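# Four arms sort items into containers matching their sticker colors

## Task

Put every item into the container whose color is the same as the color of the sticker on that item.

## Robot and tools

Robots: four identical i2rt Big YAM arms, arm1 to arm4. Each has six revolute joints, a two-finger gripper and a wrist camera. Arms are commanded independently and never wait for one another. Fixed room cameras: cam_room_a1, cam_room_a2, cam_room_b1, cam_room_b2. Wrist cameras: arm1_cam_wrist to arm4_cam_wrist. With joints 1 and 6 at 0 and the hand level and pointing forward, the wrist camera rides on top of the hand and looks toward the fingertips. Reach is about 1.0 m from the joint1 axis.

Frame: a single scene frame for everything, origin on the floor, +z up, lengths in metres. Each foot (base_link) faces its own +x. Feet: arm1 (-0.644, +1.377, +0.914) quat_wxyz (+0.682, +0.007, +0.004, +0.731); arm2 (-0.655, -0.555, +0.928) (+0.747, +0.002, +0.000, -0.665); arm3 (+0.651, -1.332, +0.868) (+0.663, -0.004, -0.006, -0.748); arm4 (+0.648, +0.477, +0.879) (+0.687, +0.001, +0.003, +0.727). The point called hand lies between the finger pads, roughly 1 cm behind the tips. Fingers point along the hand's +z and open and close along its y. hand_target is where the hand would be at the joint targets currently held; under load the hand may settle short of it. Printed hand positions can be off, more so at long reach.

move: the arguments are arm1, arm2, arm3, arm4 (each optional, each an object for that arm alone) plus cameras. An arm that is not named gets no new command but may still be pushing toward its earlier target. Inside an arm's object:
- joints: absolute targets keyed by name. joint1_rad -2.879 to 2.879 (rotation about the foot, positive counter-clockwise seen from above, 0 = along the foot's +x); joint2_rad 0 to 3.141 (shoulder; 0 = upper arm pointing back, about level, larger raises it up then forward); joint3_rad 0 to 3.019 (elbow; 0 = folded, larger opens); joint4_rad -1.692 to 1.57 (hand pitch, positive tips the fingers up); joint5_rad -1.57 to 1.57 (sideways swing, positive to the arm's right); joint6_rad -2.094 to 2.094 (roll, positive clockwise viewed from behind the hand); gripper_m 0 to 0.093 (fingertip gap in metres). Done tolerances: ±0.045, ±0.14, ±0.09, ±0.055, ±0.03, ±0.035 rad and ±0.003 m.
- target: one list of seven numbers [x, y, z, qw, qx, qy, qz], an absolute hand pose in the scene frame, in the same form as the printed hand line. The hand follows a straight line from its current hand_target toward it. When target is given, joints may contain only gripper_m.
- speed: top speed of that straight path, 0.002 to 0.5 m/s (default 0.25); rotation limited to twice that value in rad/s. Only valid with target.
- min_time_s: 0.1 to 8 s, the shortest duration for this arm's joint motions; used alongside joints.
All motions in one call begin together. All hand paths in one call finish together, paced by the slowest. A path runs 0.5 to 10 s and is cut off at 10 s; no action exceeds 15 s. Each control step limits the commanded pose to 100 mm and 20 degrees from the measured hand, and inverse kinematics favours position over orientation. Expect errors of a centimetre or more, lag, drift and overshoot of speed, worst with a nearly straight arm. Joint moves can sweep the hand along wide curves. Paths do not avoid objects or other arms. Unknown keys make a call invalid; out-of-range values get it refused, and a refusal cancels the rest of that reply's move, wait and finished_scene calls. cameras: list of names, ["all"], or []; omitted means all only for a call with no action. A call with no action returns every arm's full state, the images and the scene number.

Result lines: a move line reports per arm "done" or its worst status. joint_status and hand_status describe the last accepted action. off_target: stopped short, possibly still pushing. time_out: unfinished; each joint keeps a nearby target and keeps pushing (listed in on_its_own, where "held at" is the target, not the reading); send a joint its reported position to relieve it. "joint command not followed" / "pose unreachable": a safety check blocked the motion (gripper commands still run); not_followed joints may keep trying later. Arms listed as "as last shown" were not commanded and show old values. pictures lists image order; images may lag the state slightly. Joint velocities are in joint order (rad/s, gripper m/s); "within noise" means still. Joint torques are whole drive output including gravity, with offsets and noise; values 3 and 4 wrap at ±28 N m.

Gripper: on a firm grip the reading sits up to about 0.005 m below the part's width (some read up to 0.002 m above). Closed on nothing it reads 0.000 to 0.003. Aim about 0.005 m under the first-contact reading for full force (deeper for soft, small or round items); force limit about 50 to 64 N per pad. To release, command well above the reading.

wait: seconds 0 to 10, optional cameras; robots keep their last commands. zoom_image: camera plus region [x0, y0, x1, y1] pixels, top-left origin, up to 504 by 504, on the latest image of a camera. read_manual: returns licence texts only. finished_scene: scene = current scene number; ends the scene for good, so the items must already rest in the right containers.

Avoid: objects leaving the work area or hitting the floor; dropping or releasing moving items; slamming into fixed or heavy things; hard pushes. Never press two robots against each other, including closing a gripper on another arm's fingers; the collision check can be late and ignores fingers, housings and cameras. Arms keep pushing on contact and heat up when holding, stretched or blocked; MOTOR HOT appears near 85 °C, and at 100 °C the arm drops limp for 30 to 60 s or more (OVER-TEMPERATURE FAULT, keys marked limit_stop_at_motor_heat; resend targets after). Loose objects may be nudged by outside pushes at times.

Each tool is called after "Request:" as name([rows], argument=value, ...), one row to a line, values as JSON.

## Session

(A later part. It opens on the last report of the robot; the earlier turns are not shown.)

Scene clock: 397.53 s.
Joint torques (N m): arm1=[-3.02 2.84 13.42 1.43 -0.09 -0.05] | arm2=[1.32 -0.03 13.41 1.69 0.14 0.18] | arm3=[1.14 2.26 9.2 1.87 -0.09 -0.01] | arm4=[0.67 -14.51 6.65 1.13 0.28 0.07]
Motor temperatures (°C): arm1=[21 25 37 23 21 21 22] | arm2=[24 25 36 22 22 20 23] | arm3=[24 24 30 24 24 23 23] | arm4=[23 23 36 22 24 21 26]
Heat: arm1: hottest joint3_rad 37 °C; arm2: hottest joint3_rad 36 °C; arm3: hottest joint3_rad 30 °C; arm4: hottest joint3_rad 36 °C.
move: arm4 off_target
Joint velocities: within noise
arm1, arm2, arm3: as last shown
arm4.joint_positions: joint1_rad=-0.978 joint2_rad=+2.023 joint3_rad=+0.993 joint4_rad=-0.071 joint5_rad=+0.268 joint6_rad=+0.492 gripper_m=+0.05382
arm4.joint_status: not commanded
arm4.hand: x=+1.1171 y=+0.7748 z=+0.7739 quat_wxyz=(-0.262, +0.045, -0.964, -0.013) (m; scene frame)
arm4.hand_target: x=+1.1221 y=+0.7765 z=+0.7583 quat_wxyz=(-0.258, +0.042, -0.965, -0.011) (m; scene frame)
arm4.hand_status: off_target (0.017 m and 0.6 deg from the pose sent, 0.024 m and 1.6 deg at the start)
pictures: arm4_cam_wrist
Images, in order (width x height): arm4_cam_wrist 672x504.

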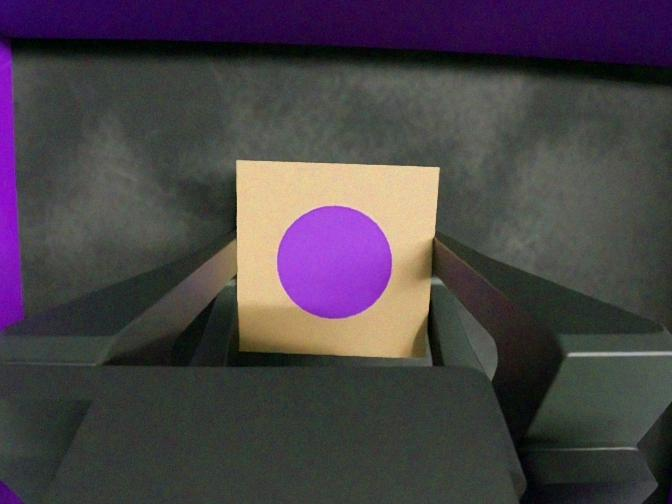

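Request:
move(arm4={"target":[1.123,0.777,0.772,0.2585,-0.0421,0.9650,0.0113],"speed":0.06})

Request:
move(arm4={"joints":{"gripper_m":0.093}}, cameras=["arm4_cam_wrist"])

Request:
move(arm4={"target":[1.085,0.775,0.98,0.2585,-0.0421,0.9650,0.0113],"speed":0.2}, cameras=["arm4_cam_wrist"])

Scene clock: 402.20 s.
Joint torques (N m): arm1=[-2.96 3.31 13.35 1.11 -0.07 -0.06] | arm2=[1.38 0.03 13.39 1.66 0.13 0.19] | arm3=[1.26 2.32 9.22 1.83 -0.08 -0.01] | arm4=[0.56 -17.67 6.45 0.28 0.3 0.1]
Motor temperatures (°C): arm1=[21 25 37 23 21 21 22] | arm2=[24 25 37 22 22 20 23] | arm3=[24 24 30 24 24 23 23] | arm4=[23 24 35 22 24 21 26]
Heat: arm1: hottest joint3_rad 37 °C; arm2: hottest joint3_rad 37 °C; arm3: hottest joint3_rad 30 °C; arm4: hottest joint3_rad 35 °C.
move: arm4 done
Joint velocities: within noise
arm1, arm2, arm3: as last shown
arm4.joint_positions: joint1_rad=-0.978 joint2_rad=+2.023 joint3_rad=+0.994 joint4_rad=-0.074 joint5_rad=+0.268 joint6_rad=+0.492 gripper_m=+0.05382
arm4.joint_status: not commanded
arm4.hand: x=+1.1170 y=+0.7748 z=+0.7740 quat_wxyz=(-0.261, +0.045, -0.964, -0.013) (m; scene frame)
arm4.hand_target: x=+1.1228 y=+0.7769 z=+0.7720 quat_wxyz=(-0.259, +0.042, -0.965, -0.011) (m; scene frame)
arm4.hand_status: done (0.007 m and 0.5 deg from the pose sent, 0.007 m and 0.6 deg at the start)
pictures: none

Scene clock: 402.77 s.
Joint torques (N m): arm1=[-3.08 3.25 13.34 1.1 -0.03 -0.06] | arm2=[1.32 0.09 13.39 1.68 0.14 0.18] | arm3=[1.32 2.2 9.24 1.87 -0.08 -0.02] | arm4=[0.5 -17.2 6.56 0.27 0.28 0.09]
Motor temperatures (°C): arm1=[21 25 37 23 21 21 22] | arm2=[24 25 37 22 22 20 23] | arm3=[24 24 30 24 24 23 23] | arm4=[23 24 35 22 24 21 26]
Heat: arm1: hottest joint3_rad 37 °C; arm2: hottest joint3_rad 37 °C; arm3: hottest joint3_rad 30 °C; arm4: hottest joint3_rad 35 °C.
move: arm4 done
Joint velocities: within noise
arm1.joint_positions: joint1_rad=-2.274 joint2_rad=+0.651 joint3_rad=+1.383 joint4_rad=-1.479 joint5_rad=-0.009 joint6_rad=+0.002 gripper_m=+0.09297
arm1.joint_status: not commanded
arm1.hand: x=-0.4519 y=+1.2418 z=+1.4115 quat_wxyz=(-0.375, -0.285, -0.874, +0.122) (m; scene frame)
arm1.hand_target: x=-0.4583 y=+1.2439 z=+1.4316 quat_wxyz=(-0.390, -0.284, -0.866, +0.130) (m; scene frame)
arm1.hand_status: not commanded
arm2.joint_positions: joint1_rad=+2.115 joint2_rad=+0.653 joint3_rad=+1.386 joint4_rad=-1.476 joint5_rad=-0.001 joint6_rad=-0.010 gripper_m=+0.09292
arm2.joint_status: not commanded
arm2.hand: x=-0.4753 y=-0.4167 z=+1.4314 quat_wxyz=(-0.383, +0.301, -0.864, -0.130) (m; scene frame)
arm2.hand_target: x=-0.4821 y=-0.4204 z=+1.4496 quat_wxyz=(-0.396, +0.297, -0.858, -0.138) (m; scene frame)
arm2.hand_status: not commanded
arm3: as last shown
arm4.joint_positions: joint1_rad=-0.978 joint2_rad=+2.023 joint3_rad=+0.994 joint4_rad=-0.078 joint5_rad=+0.268 joint6_rad=+0.492 gripper_m=+0.09291
arm4.joint_status: all done
arm4.hand: x=+1.1162 y=+0.7742 z=+0.7735 quat_wxyz=(-0.259, +0.046, -0.965, -0.012) (m; scene frame)
arm4.hand_target: x=+1.1227 y=+0.7769 z=+0.7719 quat_wxyz=(-0.258, +0.042, -0.965, -0.011) (m; scene frame)
arm4.hand_status: not commanded
pictures: arm4_cam_wrist
Images, in order (width x height): arm4_cam_wrist 672x504.

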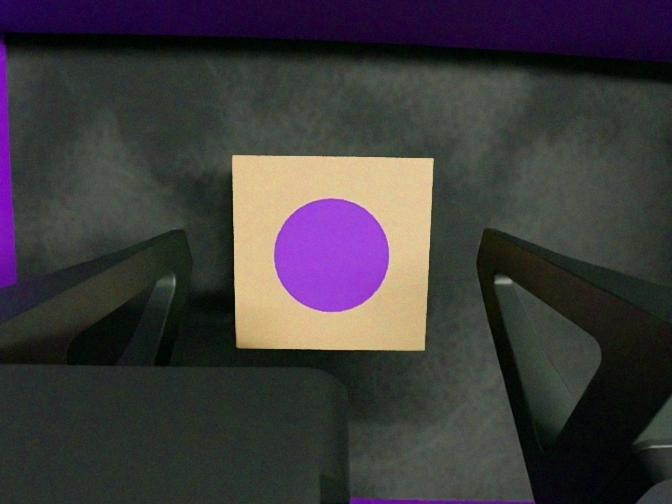

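Scene clock: 404.53 s.
Joint torques (N m): arm1=[-2.78 3.19 13.49 1.14 -0.08 -0.06] | arm2=[1.44 -0.03 13.39 1.69 0.14 0.18] | arm3=[1.26 2.2 9.22 1.84 -0.09 -0.01] | arm4=[1.26 -14.68 10.67 0.25 0.39 0.17]
Motor temperatures (°C): arm1=[21 25 37 23 21 21 22] | arm2=[24 25 37 22 22 20 23] | arm3=[24 24 30 24 24 23 23] | arm4=[23 24 35 22 24 21 26]
Heat: arm1: hottest joint3_rad 37 °C; arm2: hottest joint3_rad 37 °C; arm3: hottest joint3_rad 30 °C; arm4: hottest joint3_rad 35 °C.
move: arm4 off_target
Joint velocities: within noise
arm1, arm2, arm3: as last shown
arm4.joint_positions: joint1_rad=-0.943 joint2_rad=+1.566 joint3_rad=+1.010 joint4_rad=-0.594 joint5_rad=+0.285 joint6_rad=+0.525 gripper_m=+0.09291
arm4.joint_status: not commanded
arm4.hand: x=+1.0754 y=+0.7622 z=+0.9641 quat_wxyz=(-0.247, +0.048, -0.968, -0.002) (m; scene frame)
arm4.hand_target: x=+1.0844 y=+0.7745 z=+0.9801 quat_wxyz=(-0.258, +0.042, -0.965, -0.012) (m; scene frame)
arm4.hand_status: off_target (0.023 m and 1.9 deg from the pose sent, 0.209 m and 0.4 deg at the start)
pictures: arm4_cam_wrist
Images, in order (width x height): arm4_cam_wrist 672x504.

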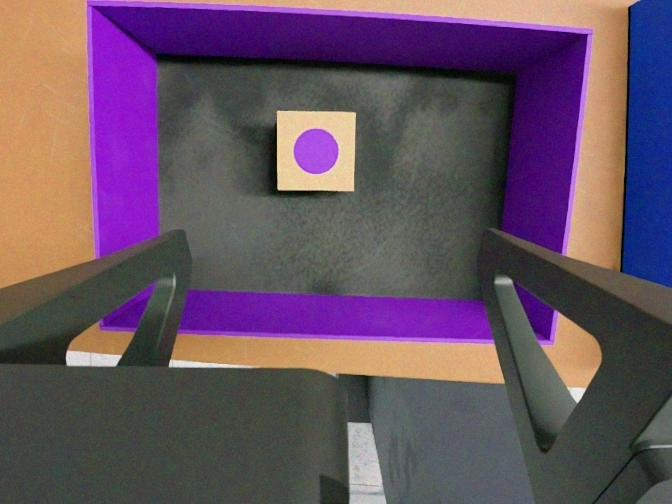

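Request:
move(arm4={"joints":{"joint2_rad":0.65,"joint3_rad":1.43,"joint4_rad":-1.3,"joint5_rad":0,"joint6_rad":0},"min_time_s":2.2})

Request:
move(arm4={"joints":{"joint1_rad":2.187},"min_time_s":3.5})

Request:
move(arm4={"target":[0.319,0.216,1.15,-0.1128,-0.8872,-0.3098,0.3229],"speed":0.25}, cameras=["arm4_cam_wrist","cam_room_a2"])

Request:
move(arm4={"target":[0.05,-0.004,1.16,-0.1128,-0.8872,-0.3098,0.3229],"speed":0.2}, cameras=["arm4_cam_wrist"])

Scene clock: 419.17 s.
Joint torques (N m): arm1=[-2.61 2.9 13.35 1.21 -0.01 -0.06] | arm2=[1.38 -0.03 13.38 1.66 0.14 0.19] | arm3=[1.08 2.32 9.2 1.84 -0.09 -0.02] | arm4=[1.79 2.26 9.61 0.88 -0.05 -0.09]
Motor temperatures (°C): arm1=[21 24 37 23 21 21 22] | arm2=[24 25 37 22 22 20 23] | arm3=[24 24 30 24 24 23 23] | arm4=[23 24 37 22 25 21 25]
Heat: arm1: hottest joint3_rad 37 °C; arm2: hottest joint3_rad 37 °C; arm3: hottest joint3_rad 30 °C; arm4: hottest joint3_rad 37 °C.
move: arm4 done
Joint velocities: within noise
arm1, arm2, arm3: as last shown
arm4.joint_positions: joint1_rad=-0.943 joint2_rad=+0.640 joint3_rad=+1.401 joint4_rad=-1.288 joint5_rad=+0.004 joint6_rad=+0.015 gripper_m=+0.09291
arm4.joint_status: all done
arm4.hand: x=+0.8447 y=+0.6363 z=+1.4277 quat_wxyz=(-0.467, +0.284, -0.820, -0.169) (m; scene frame)
arm4.hand_target: x=+0.8420 y=+0.6375 z=+1.4368 quat_wxyz=(-0.469, +0.294, -0.815, -0.170) (m; scene frame)
arm4.hand_status: not commanded
pictures: none

Scene clock: 423.00 s.
Joint torques (N m): arm1=[-3.08 2.37 13.41 1.21 -0.04 -0.02] | arm2=[1.38 -0.03 13.41 1.7 0.14 0.18] | arm3=[1.32 2.14 9.22 1.87 -0.08 -0.02] | arm4=[1.44 2.2 9.58 0.95 0.06 -0.05]
Motor temperatures (°C): arm1=[21 24 37 23 21 21 22] | arm2=[24 25 37 22 22 20 23] | arm3=[24 24 30 24 24 23 23] | arm4=[23 24 37 22 24 21 25]
Heat: arm1: hottest joint3_rad 37 °C; arm2: hottest joint3_rad 37 °C; arm3: hottest joint3_rad 30 °C; arm4: hottest joint3_rad 37 °C.
move: arm4 done
Joint velocities: within noise
arm1, arm2, arm3: as last shown
arm4.joint_positions: joint1_rad=+2.182 joint2_rad=+0.640 joint3_rad=+1.401 joint4_rad=-1.288 joint5_rad=+0.002 joint6_rad=+0.013 gripper_m=+0.09293
arm4.joint_status: all done
arm4.hand: x=+0.4539 y=+0.3251 z=+1.4306 quat_wxyz=(+0.167, +0.819, +0.278, -0.473) (m; scene frame)
arm4.hand_target: x=+0.4559 y=+0.3249 z=+1.4397 quat_wxyz=(+0.166, +0.815, +0.285, -0.476) (m; scene frame)
arm4.hand_status: not commanded
pictures: none

Scene clock: 425.00 s.
Joint torques (N m): arm1=[-2.08 2.55 13.31 1.21 -0.06 -0.04] | arm2=[1.44 -0.09 13.39 1.68 0.13 0.18] | arm3=[1.32 2.37 9.2 1.84 -0.08 0] | arm4=[0.97 -7.65 9.61 1.69 0.04 -0.07]
Motor temperatures (°C): arm1=[21 24 37 23 21 21 22] | arm2=[24 25 37 22 22 20 23] | arm3=[24 24 30 24 24 23 23] | arm4=[23 24 37 22 24 21 25]
Heat: arm1: hottest joint3_rad 37 °C; arm2: hottest joint3_rad 37 °C; arm3: hottest joint3_rad 30 °C; arm4: hottest joint3_rad 37 °C.
move: arm4 done
Joint velocities: within noise
arm1, arm2, arm3: as last shown
arm4.joint_positions: joint1_rad=+2.182 joint2_rad=+1.025 joint3_rad=+0.942 joint4_rad=-0.818 joint5_rad=+0.002 joint6_rad=+0.013 gripper_m=+0.09293
arm4.joint_status: not commanded
arm4.hand: x=+0.3205 y=+0.2199 z=+1.1450 quat_wxyz=(+0.110, +0.893, +0.303, -0.313) (m; scene frame)
arm4.hand_target: x=+0.3191 y=+0.2161 z=+1.1501 quat_wxyz=(+0.113, +0.887, +0.310, -0.323) (m; scene frame)
arm4.hand_status: done (0.007 m and 1.6 deg from the pose sent, 0.330 m and 20.2 deg at the start)
pictures: arm4_cam_wrist, cam_room_a2
Images, in order (width x height): arm4_cam_wrist 672x504, cam_room_a2 672x504.

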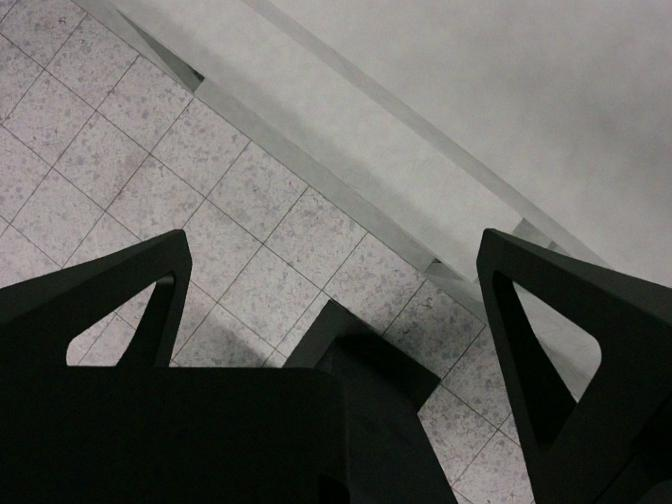

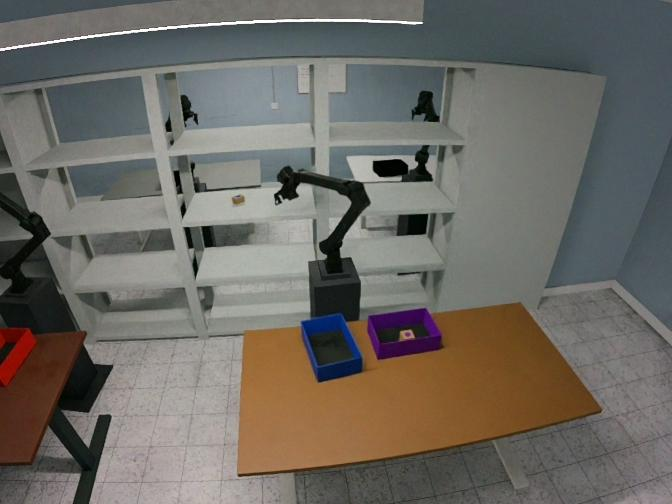

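Scene clock: 427.50 s.
Joint torques (N m): arm1=[-2.14 3.19 13.27 1.31 -0.05 -0.04] | arm2=[1.49 0.03 13.41 1.68 0.13 0.19] | arm3=[1.38 2.43 9.26 1.85 -0.08 -0.01] | arm4=[1.67 -20.72 13.42 0.46 0.15 -0.04]
Motor temperatures (°C): arm1=[21 24 37 23 21 21 22] | arm2=[24 25 37 22 22 20 23] | arm3=[24 24 30 24 24 23 23] | arm4=[23 24 37 22 24 21 25]
Heat: arm1: hottest joint3_rad 37 °C; arm2: hottest joint3_rad 37 °C; arm3: hottest joint3_rad 30 °C; arm4: hottest joint3_rad 37 °C.
move: arm4 off_target
Joint velocities: within noise
arm1, arm2: as last shown
arm3.joint_positions: joint1_rad=+0.075 joint2_rad=+0.603 joint3_rad=+1.391 joint4_rad=-1.324 joint5_rad=-0.185 joint6_rad=-0.597 gripper_m=+0.09396
arm3.joint_status: not commanded
arm3.hand: x=+0.6714 y=-1.5539 z=+1.4174 quat_wxyz=(-0.295, -0.381, -0.775, +0.409) (m; scene frame)
arm3.hand_target: x=+0.6715 y=-1.5515 z=+1.4286 quat_wxyz=(-0.300, -0.376, -0.770, +0.420) (m; scene frame)
arm3.hand_status: not commanded
arm4.joint_positions: joint1_rad=+2.185 joint2_rad=+1.933 joint3_rad=+1.932 joint4_rad=-0.896 joint5_rad=+0.002 joint6_rad=+0.013 gripper_m=+0.09293
arm4.joint_status: not commanded
arm4.hand: x=+0.0563 y=+0.0089 z=+1.1501 quat_wxyz=(+0.111, +0.892, +0.304, -0.315) (m; scene frame)
arm4.hand_target: x=+0.0507 y=-0.0033 z=+1.1600 quat_wxyz=(+0.113, +0.887, +0.310, -0.324) (m; scene frame)
arm4.hand_status: off_target (0.017 m and 1.3 deg from the pose sent, 0.351 m and 1.6 deg at the start)
pictures: arm4_cam_wrist
Images, in order (width x height): arm4_cam_wrist 672x504.

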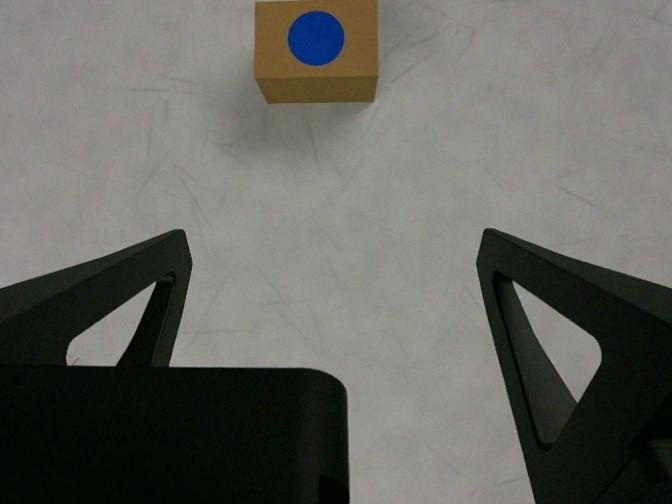

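Request:
move(arm4={"target":[-0.010,-0.062,1.087,-0.1128,-0.8872,-0.3098,0.3229],"speed":0.1}, cameras=["arm4_cam_wrist"])

Scene clock: 435.07 s.
Joint torques (N m): arm1=[-2.96 3.55 13.39 1.05 -0.05 -0.02] | arm2=[1.49 -0.03 13.39 1.68 0.13 0.18] | arm3=[1.08 2.32 9.17 1.84 -0.07 -0.01] | arm4=[1.38 -24.29 13.48 0.92 0.2 0.11]
Motor temperatures (°C): arm1=[21 24 37 23 21 21 22] | arm2=[24 25 37 22 22 20 23] | arm3=[24 24 30 24 24 23 23] | arm4=[23 24 39 22 24 21 25]
Heat: arm1: hottest joint3_rad 37 °C; arm2: hottest joint3_rad 37 °C; arm3: hottest joint3_rad 30 °C; arm4: hottest joint3_rad 39 °C.
move: arm4 off_target
Joint velocities: within noise
arm1, arm2, arm3: as last shown
arm4.joint_positions: joint1_rad=+2.195 joint2_rad=+2.207 joint3_rad=+2.207 joint4_rad=-0.896 joint5_rad=+0.007 joint6_rad=+0.013 gripper_m=+0.09293
arm4.joint_status: not commanded
arm4.hand: x=-0.0039 y=-0.0482 z=+1.0854 quat_wxyz=(+0.110, +0.891, +0.307, -0.315) (m; scene frame)
arm4.hand_target: x=-0.0091 y=-0.0614 z=+1.0868 quat_wxyz=(+0.113, +0.887, +0.310, -0.323) (m; scene frame)
arm4.hand_status: off_target (0.015 m and 1.0 deg from the pose sent, 0.116 m and 1.3 deg at the start)
pictures: arm4_cam_wrist
Images, in order (width x height): arm4_cam_wrist 672x504.

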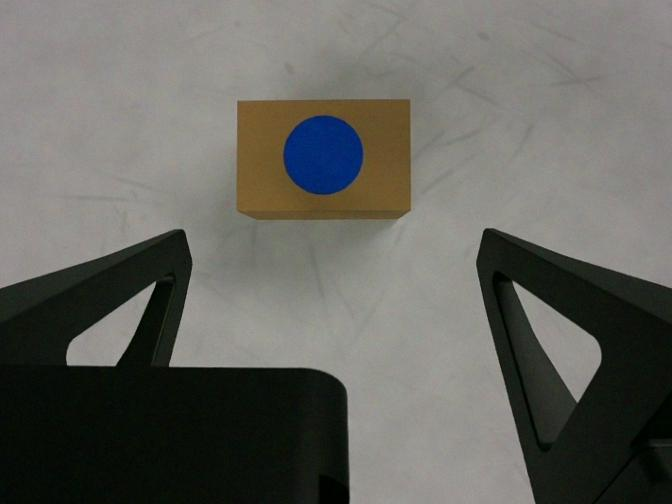

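Request:
move(arm4={"target":[-0.036,-0.088,1.036,-0.1128,-0.8872,-0.3098,0.3229],"speed":0.08}, cameras=["arm4_cam_wrist"])

Scene clock: 446.00 s.
Joint torques (N m): arm1=[-1.96 2.61 13.29 1.24 -0.06 -0.07] | arm2=[1.38 -0.03 13.41 1.63 0.13 0.19] | arm3=[1.38 2.26 9.2 1.85 -0.08 -0.01] | arm4=[1.26 -26.4 13.45 1.03 0.22 0.06]
Motor temperatures (°C): arm1=[21 24 37 23 21 21 22] | arm2=[24 25 37 22 22 20 23] | arm3=[24 24 30 24 24 23 23] | arm4=[23 25 40 22 24 21 25]
Heat: arm1: hottest joint3_rad 37 °C; arm2: hottest joint3_rad 37 °C; arm3: hottest joint3_rad 30 °C; arm4: hottest joint3_rad 40 °C.
move: arm4 off_target
Joint velocities: within noise
arm1, arm2, arm3: as last shown
arm4.joint_positions: joint1_rad=+2.200 joint2_rad=+2.362 joint3_rad=+2.356 joint4_rad=-0.895 joint5_rad=+0.010 joint6_rad=+0.013 gripper_m=+0.09293
arm4.joint_status: not commanded
arm4.hand: x=-0.0302 y=-0.0740 z=+1.0361 quat_wxyz=(+0.109, +0.891, +0.309, -0.313) (m; scene frame)
arm4.hand_target: x=-0.0349 y=-0.0873 z=+1.0360 quat_wxyz=(+0.113, +0.887, +0.310, -0.323) (m; scene frame)
arm4.hand_status: off_target (0.015 m and 1.3 deg from the pose sent, 0.071 m and 1.0 deg at the start)
pictures: arm4_cam_wrist
Images, in order (width x height): arm4_cam_wrist 672x504.

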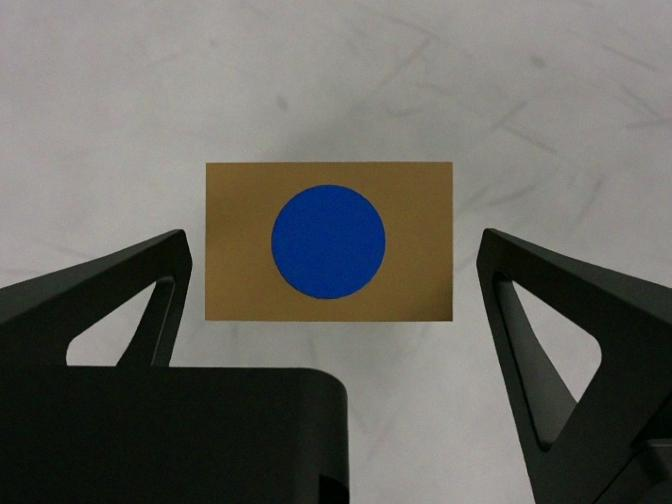

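Request:
move(arm4={"joints":{"gripper_m":0.05}}, cameras=["arm4_cam_wrist"])

Request:
move(arm4={"target":[-0.015,-0.07,1.14,-0.1128,-0.8872,-0.3098,0.3229],"speed":0.15}, cameras=["arm4_cam_wrist"])

Request:
move(arm4={"target":[0.319,0.216,1.15,-0.1128,-0.8872,-0.3098,0.3229],"speed":0.25})

Request:
move(arm4={"joints":{"joint2_rad":0.65,"joint3_rad":1.43,"joint4_rad":-1.3,"joint5_rad":0,"joint6_rad":0},"min_time_s":2})

Request:
move(arm4={"joints":{"joint1_rad":-1.72},"min_time_s":4})

Request:
move(arm4={"target":[1.14,0.395,0.97,0.3417,-0.0410,0.9388,0.0149],"speed":0.25}, cameras=["arm4_cam_wrist","cam_room_a2"])

Scene clock: 458.00 s.
Joint torques (N m): arm1=[-3.14 3.37 13.35 1.17 -0.04 -0.01] | arm2=[1.55 0.03 13.41 1.7 0.13 0.18] | arm3=[1.32 2.32 9.24 1.83 -0.08 -0.01] | arm4=[1.79 -26.17 13.42 1.18 0.19 0.09]
Motor temperatures (°C): arm1=[21 24 37 23 21 21 22] | arm2=[24 25 37 22 22 20 23] | arm3=[24 24 30 24 24 23 23] | arm4=[23 25 41 22 24 21 25]
Heat: arm1: hottest joint3_rad 37 °C; arm2: hottest joint3_rad 37 °C; arm3: hottest joint3_rad 30 °C; arm4: hottest joint3_rad 41 °C.
move: arm4 off_target
Joint velocities: within noise
arm1.joint_positions: joint1_rad=-2.274 joint2_rad=+0.651 joint3_rad=+1.383 joint4_rad=-1.479 joint5_rad=-0.009 joint6_rad=+0.002 gripper_m=+0.09297
arm1.joint_status: not commanded
arm1.hand: x=-0.4519 y=+1.2418 z=+1.4115 quat_wxyz=(-0.375, -0.285, -0.874, +0.122) (m; scene frame)
arm1.hand_target: x=-0.4583 y=+1.2439 z=+1.4316 quat_wxyz=(-0.390, -0.284, -0.866, +0.130) (m; scene frame)
arm1.hand_status: not commanded
arm2.joint_positions: joint1_rad=+2.115 joint2_rad=+0.653 joint3_rad=+1.386 joint4_rad=-1.476 joint5_rad=-0.001 joint6_rad=-0.010 gripper_m=+0.09292
arm2.joint_status: not commanded
arm2.hand: x=-0.4753 y=-0.4167 z=+1.4314 quat_wxyz=(-0.383, +0.301, -0.864, -0.130) (m; scene frame)
arm2.hand_target: x=-0.4821 y=-0.4204 z=+1.4496 quat_wxyz=(-0.396, +0.297, -0.858, -0.138) (m; scene frame)
arm2.hand_status: not commanded
arm3: as last shown
arm4.joint_positions: joint1_rad=+2.200 joint2_rad=+2.362 joint3_rad=+2.356 joint4_rad=-0.895 joint5_rad=+0.010 joint6_rad=+0.013 gripper_m=+0.06944
arm4.joint_status: gripper_m off_target (ended at +0.06946, target +0.05000)
arm4.hand: x=-0.0301 y=-0.0742 z=+1.0363 quat_wxyz=(+0.109, +0.891, +0.309, -0.313) (m; scene frame)
arm4.hand_target: x=-0.0349 y=-0.0874 z=+1.0361 quat_wxyz=(+0.113, +0.887, +0.310, -0.324) (m; scene frame)
arm4.hand_status: not commanded
pictures: arm4_cam_wrist
Images, in order (width x height): arm4_cam_wrist 672x504.

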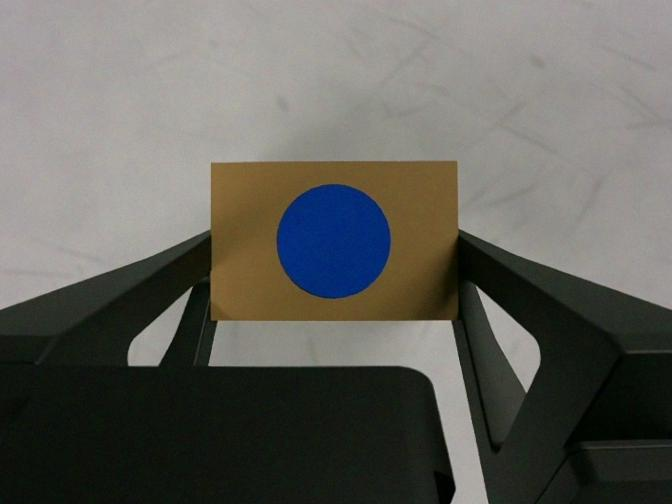

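Scene clock: 459.60 s.
Joint torques (N m): arm1=[-2.73 3.31 13.35 1.16 0 -0.02] | arm2=[1.49 -0.03 13.44 1.69 0.13 0.18] | arm3=[1.32 2.32 9.22 1.85 -0.09 -0.02] | arm4=[1.49 -28.69 13.16 0.7 0.19 0.08]
Motor temperatures (°C): arm1=[21 24 37 23 21 21 22] | arm2=[24 25 37 22 22 20 23] | arm3=[24 24 30 24 24 23 23] | arm4=[23 25 41 22 24 21 25]
Heat: arm1: hottest joint3_rad 37 °C; arm2: hottest joint3_rad 37 °C; arm3: hottest joint3_rad 30 °C; arm4: hottest joint3_rad 41 °C.
move: arm4 off_target
Joint velocities: within noise
arm1, arm2, arm3: as last shown
arm4.joint_positions: joint1_rad=+2.200 joint2_rad=+2.318 joint3_rad=+2.483 joint4_rad=-1.088 joint5_rad=+0.010 joint6_rad=+0.013 gripper_m=+0.06944
arm4.joint_status: not commanded
arm4.hand: x=-0.0146 y=-0.0617 z=+1.1113 quat_wxyz=(+0.105, +0.895, +0.311, -0.303) (m; scene frame)
arm4.hand_target: x=-0.0139 y=-0.0692 z=+1.1399 quat_wxyz=(+0.113, +0.887, +0.310, -0.324) (m; scene frame)
arm4.hand_status: off_target (0.030 m and 2.5 deg from the pose sent, 0.105 m and 1.3 deg at the start)
pictures: arm4_cam_wrist
Images, in order (width x height): arm4_cam_wrist 672x504.

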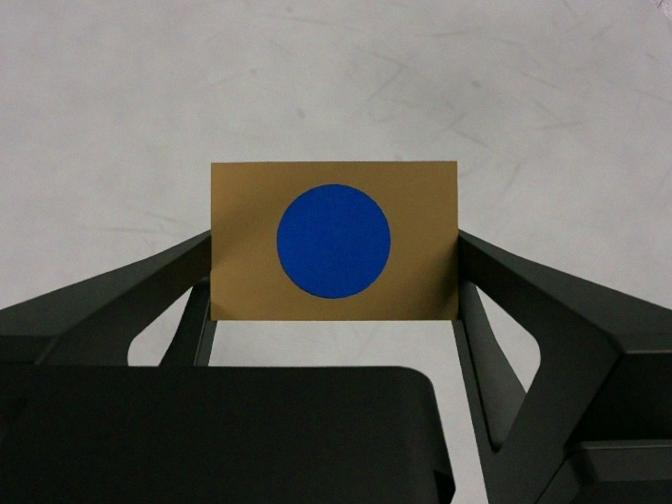

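Scene clock: 461.93 s.
Joint torques (N m): arm1=[-2.61 2.84 13.3 1.17 -0.05 0] | arm2=[1.44 -0.15 13.41 1.69 0.14 0.18] | arm3=[1.26 2.14 9.22 1.84 -0.09 -0.01] | arm4=[0.09 -6.65 9.62 0.81 -0.05 -0.08]
Motor temperatures (°C): arm1=[21 24 37 23 21 21 22] | arm2=[24 25 37 22 22 20 23] | arm3=[24 24 30 24 24 23 23] | arm4=[23 26 41 22 24 21 25]
Heat: arm1: hottest joint3_rad 37 °C; arm2: hottest joint3_rad 37 °C; arm3: hottest joint3_rad 30 °C; arm4: hottest joint3_rad 41 °C.
move: arm4 done
Joint velocities: within noise
arm1, arm2, arm3: as last shown
arm4.joint_positions: joint1_rad=+2.196 joint2_rad=+1.018 joint3_rad=+0.944 joint4_rad=-0.791 joint5_rad=+0.004 joint6_rad=+0.013 gripper_m=+0.06944
arm4.joint_status: not commanded
arm4.hand: x=+0.3205 y=+0.2127 z=+1.1527 quat_wxyz=(+0.117, +0.886, +0.307, -0.328) (m; scene frame)
arm4.hand_target: x=+0.3190 y=+0.2159 z=+1.1502 quat_wxyz=(+0.113, +0.887, +0.310, -0.323) (m; scene frame)
arm4.hand_status: done (0.004 m and 0.8 deg from the pose sent, 0.436 m and 2.6 deg at the start)
pictures: none

Scene clock: 464.43 s.
Joint torques (N m): arm1=[-2.78 3.25 13.34 1.14 -0.05 -0.04] | arm2=[1.44 -0.09 13.39 1.72 0.14 0.18] | arm3=[1.14 2.32 9.2 1.83 -0.07 -0.02] | arm4=[0.09 1.55 10.18 1.01 -0.04 -0.1]
Motor temperatures (°C): arm1=[21 24 37 23 21 21 22] | arm2=[24 25 37 22 22 20 23] | arm3=[24 24 30 24 24 23 23] | arm4=[23 25 41 22 24 21 25]
Heat: arm1: hottest joint3_rad 37 °C; arm2: hottest joint3_rad 37 °C; arm3: hottest joint3_rad 30 °C; arm4: hottest joint3_rad 41 °C.
move: arm4 done
Joint velocities: within noise
arm1, arm2, arm3: as last shown
arm4.joint_positions: joint1_rad=+2.196 joint2_rad=+0.649 joint3_rad=+1.392 joint4_rad=-1.290 joint5_rad=+0.004 joint6_rad=+0.013 gripper_m=+0.06944
arm4.joint_status: all done
arm4.hand: x=+0.4524 y=+0.3197 z=+1.4233 quat_wxyz=(+0.166, +0.823, +0.285, -0.463) (m; scene frame)
arm4.hand_target: x=+0.4559 y=+0.3249 z=+1.4395 quat_wxyz=(+0.166, +0.815, +0.285, -0.476) (m; scene frame)
arm4.hand_status: not commanded
pictures: none

Scene clock: 468.77 s.
Joint torques (N m): arm1=[-3.25 3.49 13.48 1.16 -0.03 -0.05] | arm2=[1.49 -0.09 13.42 1.69 0.13 0.2] | arm3=[1.38 2.26 9.22 1.84 -0.09 -0.01] | arm4=[0.62 1.08 10.25 1.01 0.09 -0.08]
Motor temperatures (°C): arm1=[21 24 37 23 21 21 22] | arm2=[24 25 37 22 22 20 23] | arm3=[24 24 30 24 24 23 23] | arm4=[23 25 41 22 24 21 26]
Heat: arm1: hottest joint3_rad 37 °C; arm2: hottest joint3_rad 37 °C; arm3: hottest joint3_rad 30 °C; arm4: hottest joint3_rad 41 °C.
move: arm4 done
Joint velocities: within noise
arm1, arm2, arm3: as last shown
arm4.joint_positions: joint1_rad=-1.716 joint2_rad=+0.649 joint3_rad=+1.392 joint4_rad=-1.290 joint5_rad=+0.001 joint6_rad=+0.013 gripper_m=+0.06946
arm4.joint_status: all done
arm4.hand: x=+0.9037 y=+0.4562 z=+1.4206 quat_wxyz=(-0.487, -0.043, -0.872, +0.020) (m; scene frame)
arm4.hand_target: x=+0.8978 y=+0.4558 z=+1.4370 quat_wxyz=(-0.499, -0.039, -0.865, +0.025) (m; scene frame)
arm4.hand_status: not commanded
pictures: none

Scene clock: 471.53 s.
Joint torques (N m): arm1=[-2.78 3.19 13.49 1.17 -0.03 -0.05] | arm2=[1.44 0.03 13.41 1.68 0.13 0.18] | arm3=[1.38 2.26 9.22 1.83 -0.07 -0.01] | arm4=[0.44 -12.57 9.28 1.63 -0.13 -0.1]
Motor temperatures (°C): arm1=[21 24 38 23 21 21 22] | arm2=[24 25 37 22 22 20 23] | arm3=[24 24 31 24 24 23 23] | arm4=[23 25 41 22 24 21 26]
Heat: arm1: hottest joint3_rad 38 °C; arm2: hottest joint3_rad 37 °C; arm3: hottest joint3_rad 31 °C; arm4: hottest joint3_rad 41 °C.
move: arm4 off_target
Joint velocities: within noise
arm1, arm2: as last shown
arm3.joint_positions: joint1_rad=+0.075 joint2_rad=+0.603 joint3_rad=+1.391 joint4_rad=-1.324 joint5_rad=-0.185 joint6_rad=-0.597 gripper_m=+0.09396
arm3.joint_status: not commanded
arm3.hand: x=+0.6714 y=-1.5539 z=+1.4174 quat_wxyz=(-0.295, -0.381, -0.775, +0.409) (m; scene frame)
arm3.hand_target: x=+0.6715 y=-1.5515 z=+1.4286 quat_wxyz=(-0.300, -0.376, -0.770, +0.420) (m; scene frame)
arm3.hand_status: not commanded
arm4.joint_positions: joint1_rad=-1.857 joint2_rad=+1.443 joint3_rad=+0.763 joint4_rad=-0.264 joint5_rad=-0.206 joint6_rad=-0.236 gripper_m=+0.06946
arm4.joint_status: not commanded
arm4.hand: x=+1.1247 y=+0.4022 z=+0.9535 quat_wxyz=(-0.318, +0.035, -0.947, -0.023) (m; scene frame)
arm4.hand_target: x=+1.1392 y=+0.3950 z=+0.9704 quat_wxyz=(-0.342, +0.041, -0.939, -0.014) (m; scene frame)
arm4.hand_status: off_target (0.024 m and 3.1 deg from the pose sent, 0.513 m and 21.2 deg at the start)
pictures: arm4_cam_wrist, cam_room_a2
Images, in order (width x height): arm4_cam_wrist 672x504, cam_room_a2 672x504.

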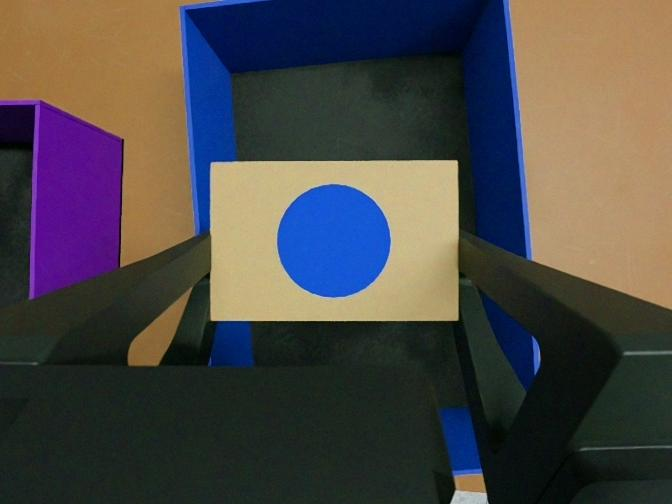

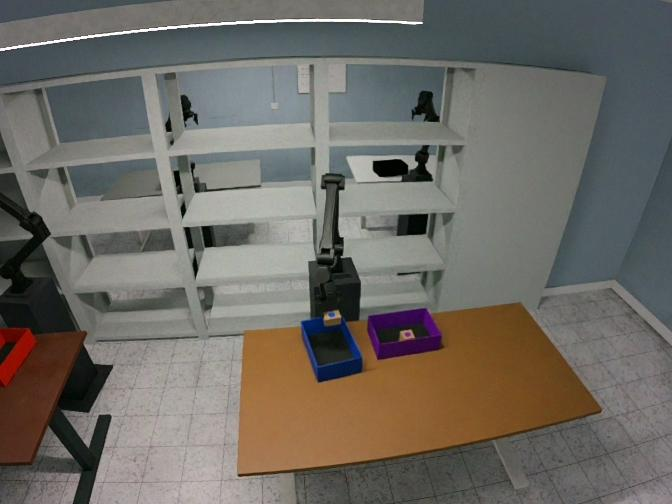

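Request:
move(arm4={"target":[1.160,0.390,0.83,0.3413,-0.0615,0.9377,0.0224],"speed":0.15}, cameras=["arm4_cam_wrist"])

Request:
move(arm4={"target":[1.160,0.390,0.787,0.3413,-0.0615,0.9377,0.0224],"speed":0.08}, cameras=["arm4_cam_wrist"])

Scene clock: 481.33 s.
Joint torques (N m): arm1=[-2.14 3.02 13.29 1.17 -0.03 -0.03] | arm2=[1.49 -0.09 13.42 1.69 0.14 0.18] | arm3=[1.32 2.14 9.22 1.83 -0.08 0] | arm4=[0.09 -14.39 5.59 1.65 -0.19 -0.06]
Motor temperatures (°C): arm1=[21 24 38 23 21 21 22] | arm2=[24 25 37 22 22 20 23] | arm3=[24 24 31 24 24 23 23] | arm4=[23 25 40 22 24 21 26]
Heat: arm1: hottest joint3_rad 38 °C; arm2: hottest joint3_rad 37 °C; arm3: hottest joint3_rad 31 °C; arm4: hottest joint3_rad 40 °C.
move: arm4 done
Joint velocities: within noise
arm1, arm2, arm3: as last shown
arm4.joint_positions: joint1_rad=-1.867 joint2_rad=+1.820 joint3_rad=+0.751 joint4_rad=+0.147 joint5_rad=-0.240 joint6_rad=-0.280 gripper_m=+0.06946
arm4.joint_status: not commanded
arm4.hand: x=+1.1544 y=+0.3955 z=+0.8292 quat_wxyz=(-0.333, +0.058, -0.941, -0.027) (m; scene frame)
arm4.hand_target: x=+1.1600 y=+0.3899 z=+0.8302 quat_wxyz=(-0.341, +0.061, -0.938, -0.022) (m; scene frame)
arm4.hand_status: done (0.008 m and 1.3 deg from the pose sent, 0.129 m and 4.1 deg at the start)
pictures: arm4_cam_wrist
Images, in order (width x height): arm4_cam_wrist 672x504.

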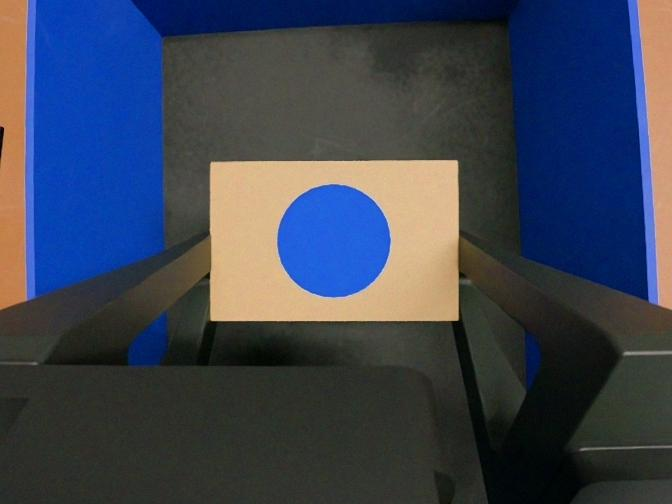

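Scene clock: 482.50 s.
Joint torques (N m): arm1=[-3.02 3.25 13.49 1.06 0 -0.03] | arm2=[1.49 0.03 13.41 1.63 0.14 0.18] | arm3=[1.32 2.2 9.21 1.83 -0.08 -0.01] | arm4=[-0.32 -14.04 4.94 1.54 -0.17 -0.09]
Motor temperatures (°C): arm1=[21 24 38 23 21 21 22] | arm2=[24 25 37 22 22 20 23] | arm3=[24 24 31 24 24 23 23] | arm4=[23 25 39 22 24 21 26]
Heat: arm1: hottest joint3_rad 38 °C; arm2: hottest joint3_rad 37 °C; arm3: hottest joint3_rad 31 °C; arm4: hottest joint3_rad 39 °C.
move: arm4 done
Joint velocities: within noise
arm1, arm2, arm3: as last shown
arm4.joint_positions: joint1_rad=-1.867 joint2_rad=+1.939 joint3_rad=+0.751 joint4_rad=+0.269 joint5_rad=-0.240 joint6_rad=-0.280 gripper_m=+0.06946
arm4.joint_status: not commanded
arm4.hand: x=+1.1543 y=+0.3954 z=+0.7890 quat_wxyz=(-0.334, +0.058, -0.940, -0.026) (m; scene frame)
arm4.hand_target: x=+1.1598 y=+0.3899 z=+0.7870 quat_wxyz=(-0.341, +0.061, -0.938, -0.022) (m; scene frame)
arm4.hand_status: done (0.008 m and 1.1 deg from the pose sent, 0.043 m and 1.3 deg at the start)
pictures: arm4_cam_wrist
Images, in order (width x height): arm4_cam_wrist 672x504.

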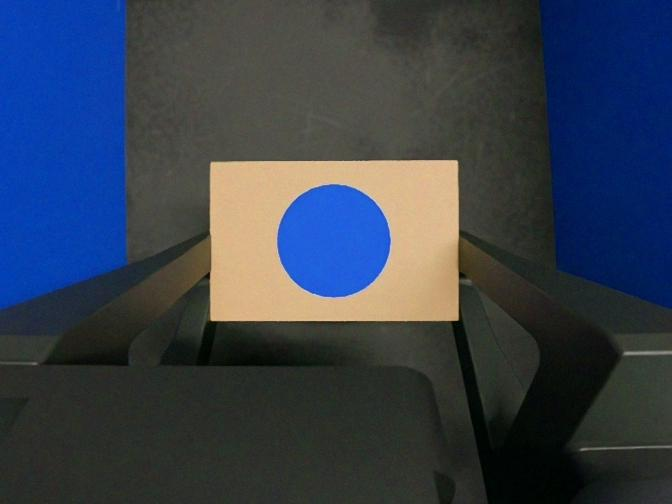

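Request:
move(arm4={"target":[1.160,0.390,0.768,0.3413,-0.0615,0.9377,0.0224],"speed":0.06})

Request:
move(arm4={"target":[1.160,0.390,0.752,0.3413,-0.0615,0.9377,0.0224],"speed":0.06}, cameras=["arm4_cam_wrist"])

Scene clock: 486.87 s.
Joint torques (N m): arm1=[-3.08 3.14 13.37 1.01 -0.05 -0.07] | arm2=[1.49 -0.03 13.41 1.66 0.14 0.19] | arm3=[1.14 2.2 9.2 1.88 -0.08 -0.02] | arm4=[0.15 -14.1 4.89 1.72 -0.19 -0.08]
Motor temperatures (°C): arm1=[21 24 38 23 21 21 22] | arm2=[24 25 38 22 22 20 23] | arm3=[24 24 31 24 24 23 23] | arm4=[23 25 38 22 24 21 26]
Heat: arm1: hottest joint3_rad 38 °C; arm2: hottest joint3_rad 38 °C; arm3: hottest joint3_rad 31 °C; arm4: hottest joint3_rad 38 °C.
move: arm4 done
Joint velocities: within noise
arm1.joint_positions: joint1_rad=-2.274 joint2_rad=+0.651 joint3_rad=+1.383 joint4_rad=-1.479 joint5_rad=-0.009 joint6_rad=+0.002 gripper_m=+0.09297
arm1.joint_status: not commanded
arm1.hand: x=-0.4519 y=+1.2418 z=+1.4115 quat_wxyz=(-0.375, -0.285, -0.874, +0.122) (m; scene frame)
arm1.hand_target: x=-0.4583 y=+1.2439 z=+1.4316 quat_wxyz=(-0.390, -0.284, -0.866, +0.130) (m; scene frame)
arm1.hand_status: not commanded
arm2.joint_positions: joint1_rad=+2.115 joint2_rad=+0.653 joint3_rad=+1.386 joint4_rad=-1.476 joint5_rad=-0.001 joint6_rad=-0.010 gripper_m=+0.09292
arm2.joint_status: not commanded
arm2.hand: x=-0.4753 y=-0.4167 z=+1.4314 quat_wxyz=(-0.383, +0.301, -0.864, -0.130) (m; scene frame)
arm2.hand_target: x=-0.4821 y=-0.4204 z=+1.4496 quat_wxyz=(-0.396, +0.297, -0.858, -0.138) (m; scene frame)
arm2.hand_status: not commanded
arm3: as last shown
arm4.joint_positions: joint1_rad=-1.867 joint2_rad=+1.992 joint3_rad=+0.751 joint4_rad=+0.320 joint5_rad=-0.240 joint6_rad=-0.280 gripper_m=+0.06946
arm4.joint_status: not commanded
arm4.hand: x=+1.1519 y=+0.3959 z=+0.7702 quat_wxyz=(-0.333, +0.058, -0.941, -0.027) (m; scene frame)
arm4.hand_target: x=+1.1597 y=+0.3899 z=+0.7681 quat_wxyz=(-0.341, +0.061, -0.938, -0.022) (m; scene frame)
arm4.hand_status: done (0.010 m and 1.2 deg from the pose sent, 0.022 m and 1.1 deg at the start)
pictures: none

Scene clock: 487.83 s.
Joint torques (N m): arm1=[-2.55 3.31 13.33 1.16 -0.03 -0.05] | arm2=[1.38 -0.03 13.38 1.7 0.13 0.19] | arm3=[1.32 2.32 9.24 1.85 -0.08 -0.02] | arm4=[0.5 -12.98 5.01 1.55 -0.13 -0.07]
Motor temperatures (°C): arm1=[21 24 38 23 21 21 22] | arm2=[24 25 38 22 22 20 23] | arm3=[24 24 31 24 24 23 23] | arm4=[23 25 38 22 24 21 26]
Heat: arm1: hottest joint3_rad 38 °C; arm2: hottest joint3_rad 38 °C; arm3: hottest joint3_rad 31 °C; arm4: hottest joint3_rad 38 °C.
move: arm4 off_target
Joint velocities: arm1=[within noise] | arm2=[-0.044 -0.024 -0.017 -0.022 0.007 0.037 0] | arm3=[within noise] | arm4=[within noise]
arm1, arm2, arm3: as last shown
arm4.joint_positions: joint1_rad=-1.867 joint2_rad=+2.028 joint3_rad=+0.753 joint4_rad=+0.365 joint5_rad=-0.241 joint6_rad=-0.283 gripper_m=+0.06946
arm4.joint_status: not commanded
arm4.hand: x=+1.1531 y=+0.3957 z=+0.7600 quat_wxyz=(-0.338, +0.060, -0.939, -0.025) (m; scene frame)
arm4.hand_target: x=+1.1596 y=+0.3900 z=+0.7523 quat_wxyz=(-0.341, +0.061, -0.938, -0.022) (m; scene frame)
arm4.hand_status: off_target (0.012 m and 0.5 deg from the pose sent, 0.021 m and 1.2 deg at the start)
pictures: arm4_cam_wrist
Images, in order (width x height): arm4_cam_wrist 672x504.

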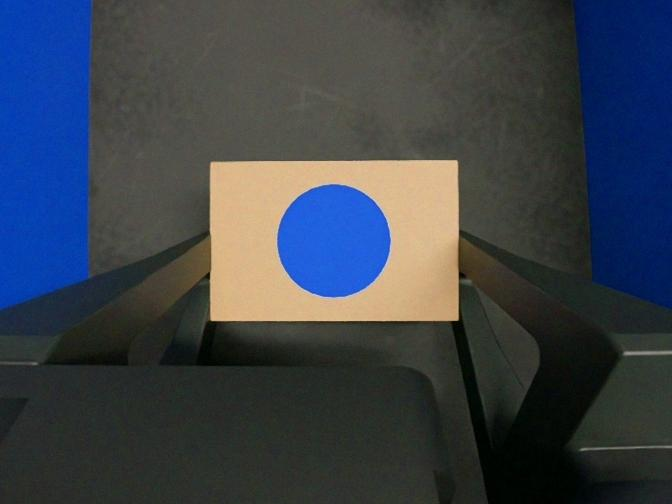

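Request:
move(arm4={"target":[1.160,0.390,0.762,0.3413,-0.0615,0.9377,0.0224],"speed":0.06})

Request:
move(arm4={"joints":{"gripper_m":0.093}})

Request:
move(arm4={"target":[1.06,0.38,1.0,0.3413,-0.0615,0.9377,0.0224],"speed":0.15}, cameras=["arm4_cam_wrist","cam_room_a2"])

Scene clock: 491.97 s.
Joint torques (N m): arm1=[-2.43 2.73 13.3 1.1 0 -0.06] | arm2=[1.38 0.03 13.41 1.69 0.13 0.19] | arm3=[1.26 2.26 9.18 1.85 -0.08 0] | arm4=[0.09 -16.15 4.67 0.59 -0.2 -0.07]
Motor temperatures (°C): arm1=[21 24 38 23 21 21 22] | arm2=[24 25 38 22 22 20 23] | arm3=[24 24 31 24 24 23 23] | arm4=[23 25 37 22 24 21 26]
Heat: arm1: hottest joint3_rad 38 °C; arm2: hottest joint3_rad 38 °C; arm3: hottest joint3_rad 31 °C; arm4: hottest joint3_rad 37 °C.
move: arm4 done
Joint velocities: within noise
arm1, arm2, arm3: as last shown
arm4.joint_positions: joint1_rad=-1.867 joint2_rad=+2.028 joint3_rad=+0.753 joint4_rad=+0.365 joint5_rad=-0.241 joint6_rad=-0.283 gripper_m=+0.06946
arm4.joint_status: not commanded
arm4.hand: x=+1.1531 y=+0.3957 z=+0.7600 quat_wxyz=(-0.338, +0.060, -0.939, -0.025) (m; scene frame)
arm4.hand_target: x=+1.1599 y=+0.3899 z=+0.7622 quat_wxyz=(-0.341, +0.061, -0.938, -0.022) (m; scene frame)
arm4.hand_status: done (0.009 m and 0.5 deg from the pose sent, 0.009 m and 0.5 deg at the start)
pictures: none

Scene clock: 492.47 s.
Joint torques (N m): arm1=[-2.84 3.25 13.35 1.24 -0.06 -0.08] | arm2=[1.49 -0.03 13.42 1.69 0.14 0.18] | arm3=[1.26 2.37 9.21 1.87 -0.08 -0.02] | arm4=[0.21 -16.26 4.6 0.68 -0.15 -0.06]
Motor temperatures (°C): arm1=[21 24 38 23 21 21 22] | arm2=[24 25 38 22 22 20 23] | arm3=[24 24 31 24 24 23 23] | arm4=[23 25 37 22 24 21 26]
Heat: arm1: hottest joint3_rad 38 °C; arm2: hottest joint3_rad 38 °C; arm3: hottest joint3_rad 31 °C; arm4: hottest joint3_rad 37 °C.
move: arm4 done
Joint velocities: within noise
arm1, arm2, arm3: as last shown
arm4.joint_positions: joint1_rad=-1.867 joint2_rad=+2.028 joint3_rad=+0.753 joint4_rad=+0.365 joint5_rad=-0.241 joint6_rad=-0.283 gripper_m=+0.09291
arm4.joint_status: all done
arm4.hand: x=+1.1531 y=+0.3957 z=+0.7600 quat_wxyz=(-0.338, +0.060, -0.939, -0.025) (m; scene frame)
arm4.hand_target: x=+1.1599 y=+0.3899 z=+0.7622 quat_wxyz=(-0.341, +0.061, -0.938, -0.022) (m; scene frame)
arm4.hand_status: not commanded
pictures: none

Scene clock: 494.80 s.
Joint torques (N m): arm1=[-2.49 3.6 13.41 1.17 -0.03 -0.04] | arm2=[1.49 0.03 13.38 1.69 0.13 0.18] | arm3=[1.26 2.2 9.21 1.87 -0.08 -0.02] | arm4=[-0.21 -8.12 9.84 0.46 -0.22 -0.07]
Motor temperatures (°C): arm1=[21 24 38 23 21 21 22] | arm2=[24 25 38 22 22 20 23] | arm3=[24 24 31 24 24 23 23] | arm4=[23 25 37 22 25 21 26]
Heat: arm1: hottest joint3_rad 38 °C; arm2: hottest joint3_rad 38 °C; arm3: hottest joint3_rad 31 °C; arm4: hottest joint3_rad 37 °C.
move: arm4 off_target
Joint velocities: within noise
arm1, arm2, arm3: as last shown
arm4.joint_positions: joint1_rad=-1.977 joint2_rad=+1.197 joint3_rad=+0.640 joint4_rad=-0.387 joint5_rad=-0.307 joint6_rad=-0.370 gripper_m=+0.09291
arm4.joint_status: not commanded
arm4.hand: x=+1.0533 y=+0.3855 z=+0.9894 quat_wxyz=(-0.334, +0.057, -0.940, -0.027) (m; scene frame)
arm4.hand_target: x=+1.0598 y=+0.3800 z=+1.0002 quat_wxyz=(-0.342, +0.061, -0.938, -0.022) (m; scene frame)
arm4.hand_status: off_target (0.014 m and 1.1 deg from the pose sent, 0.258 m and 0.5 deg at the start)
pictures: arm4_cam_wrist, cam_room_a2
Images, in order (width x height): arm4_cam_wrist 672x504, cam_room_a2 672x504.

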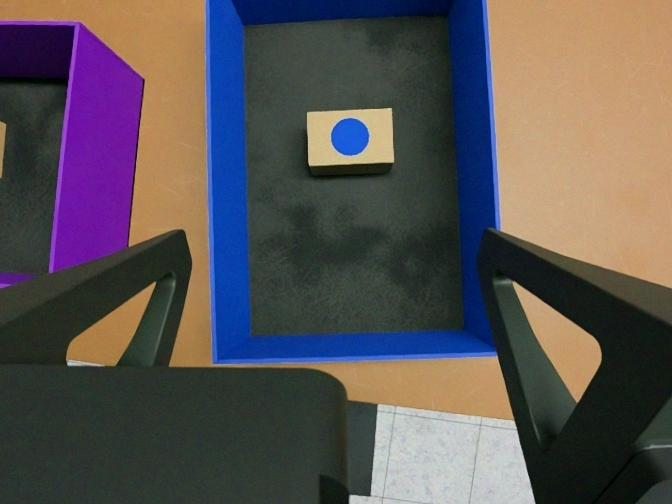

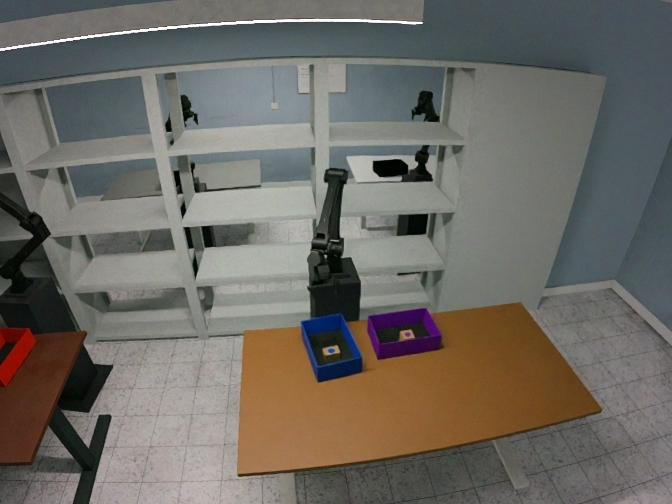

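Request:
finished_scene(scene=1)

The scene is finished: the task was done.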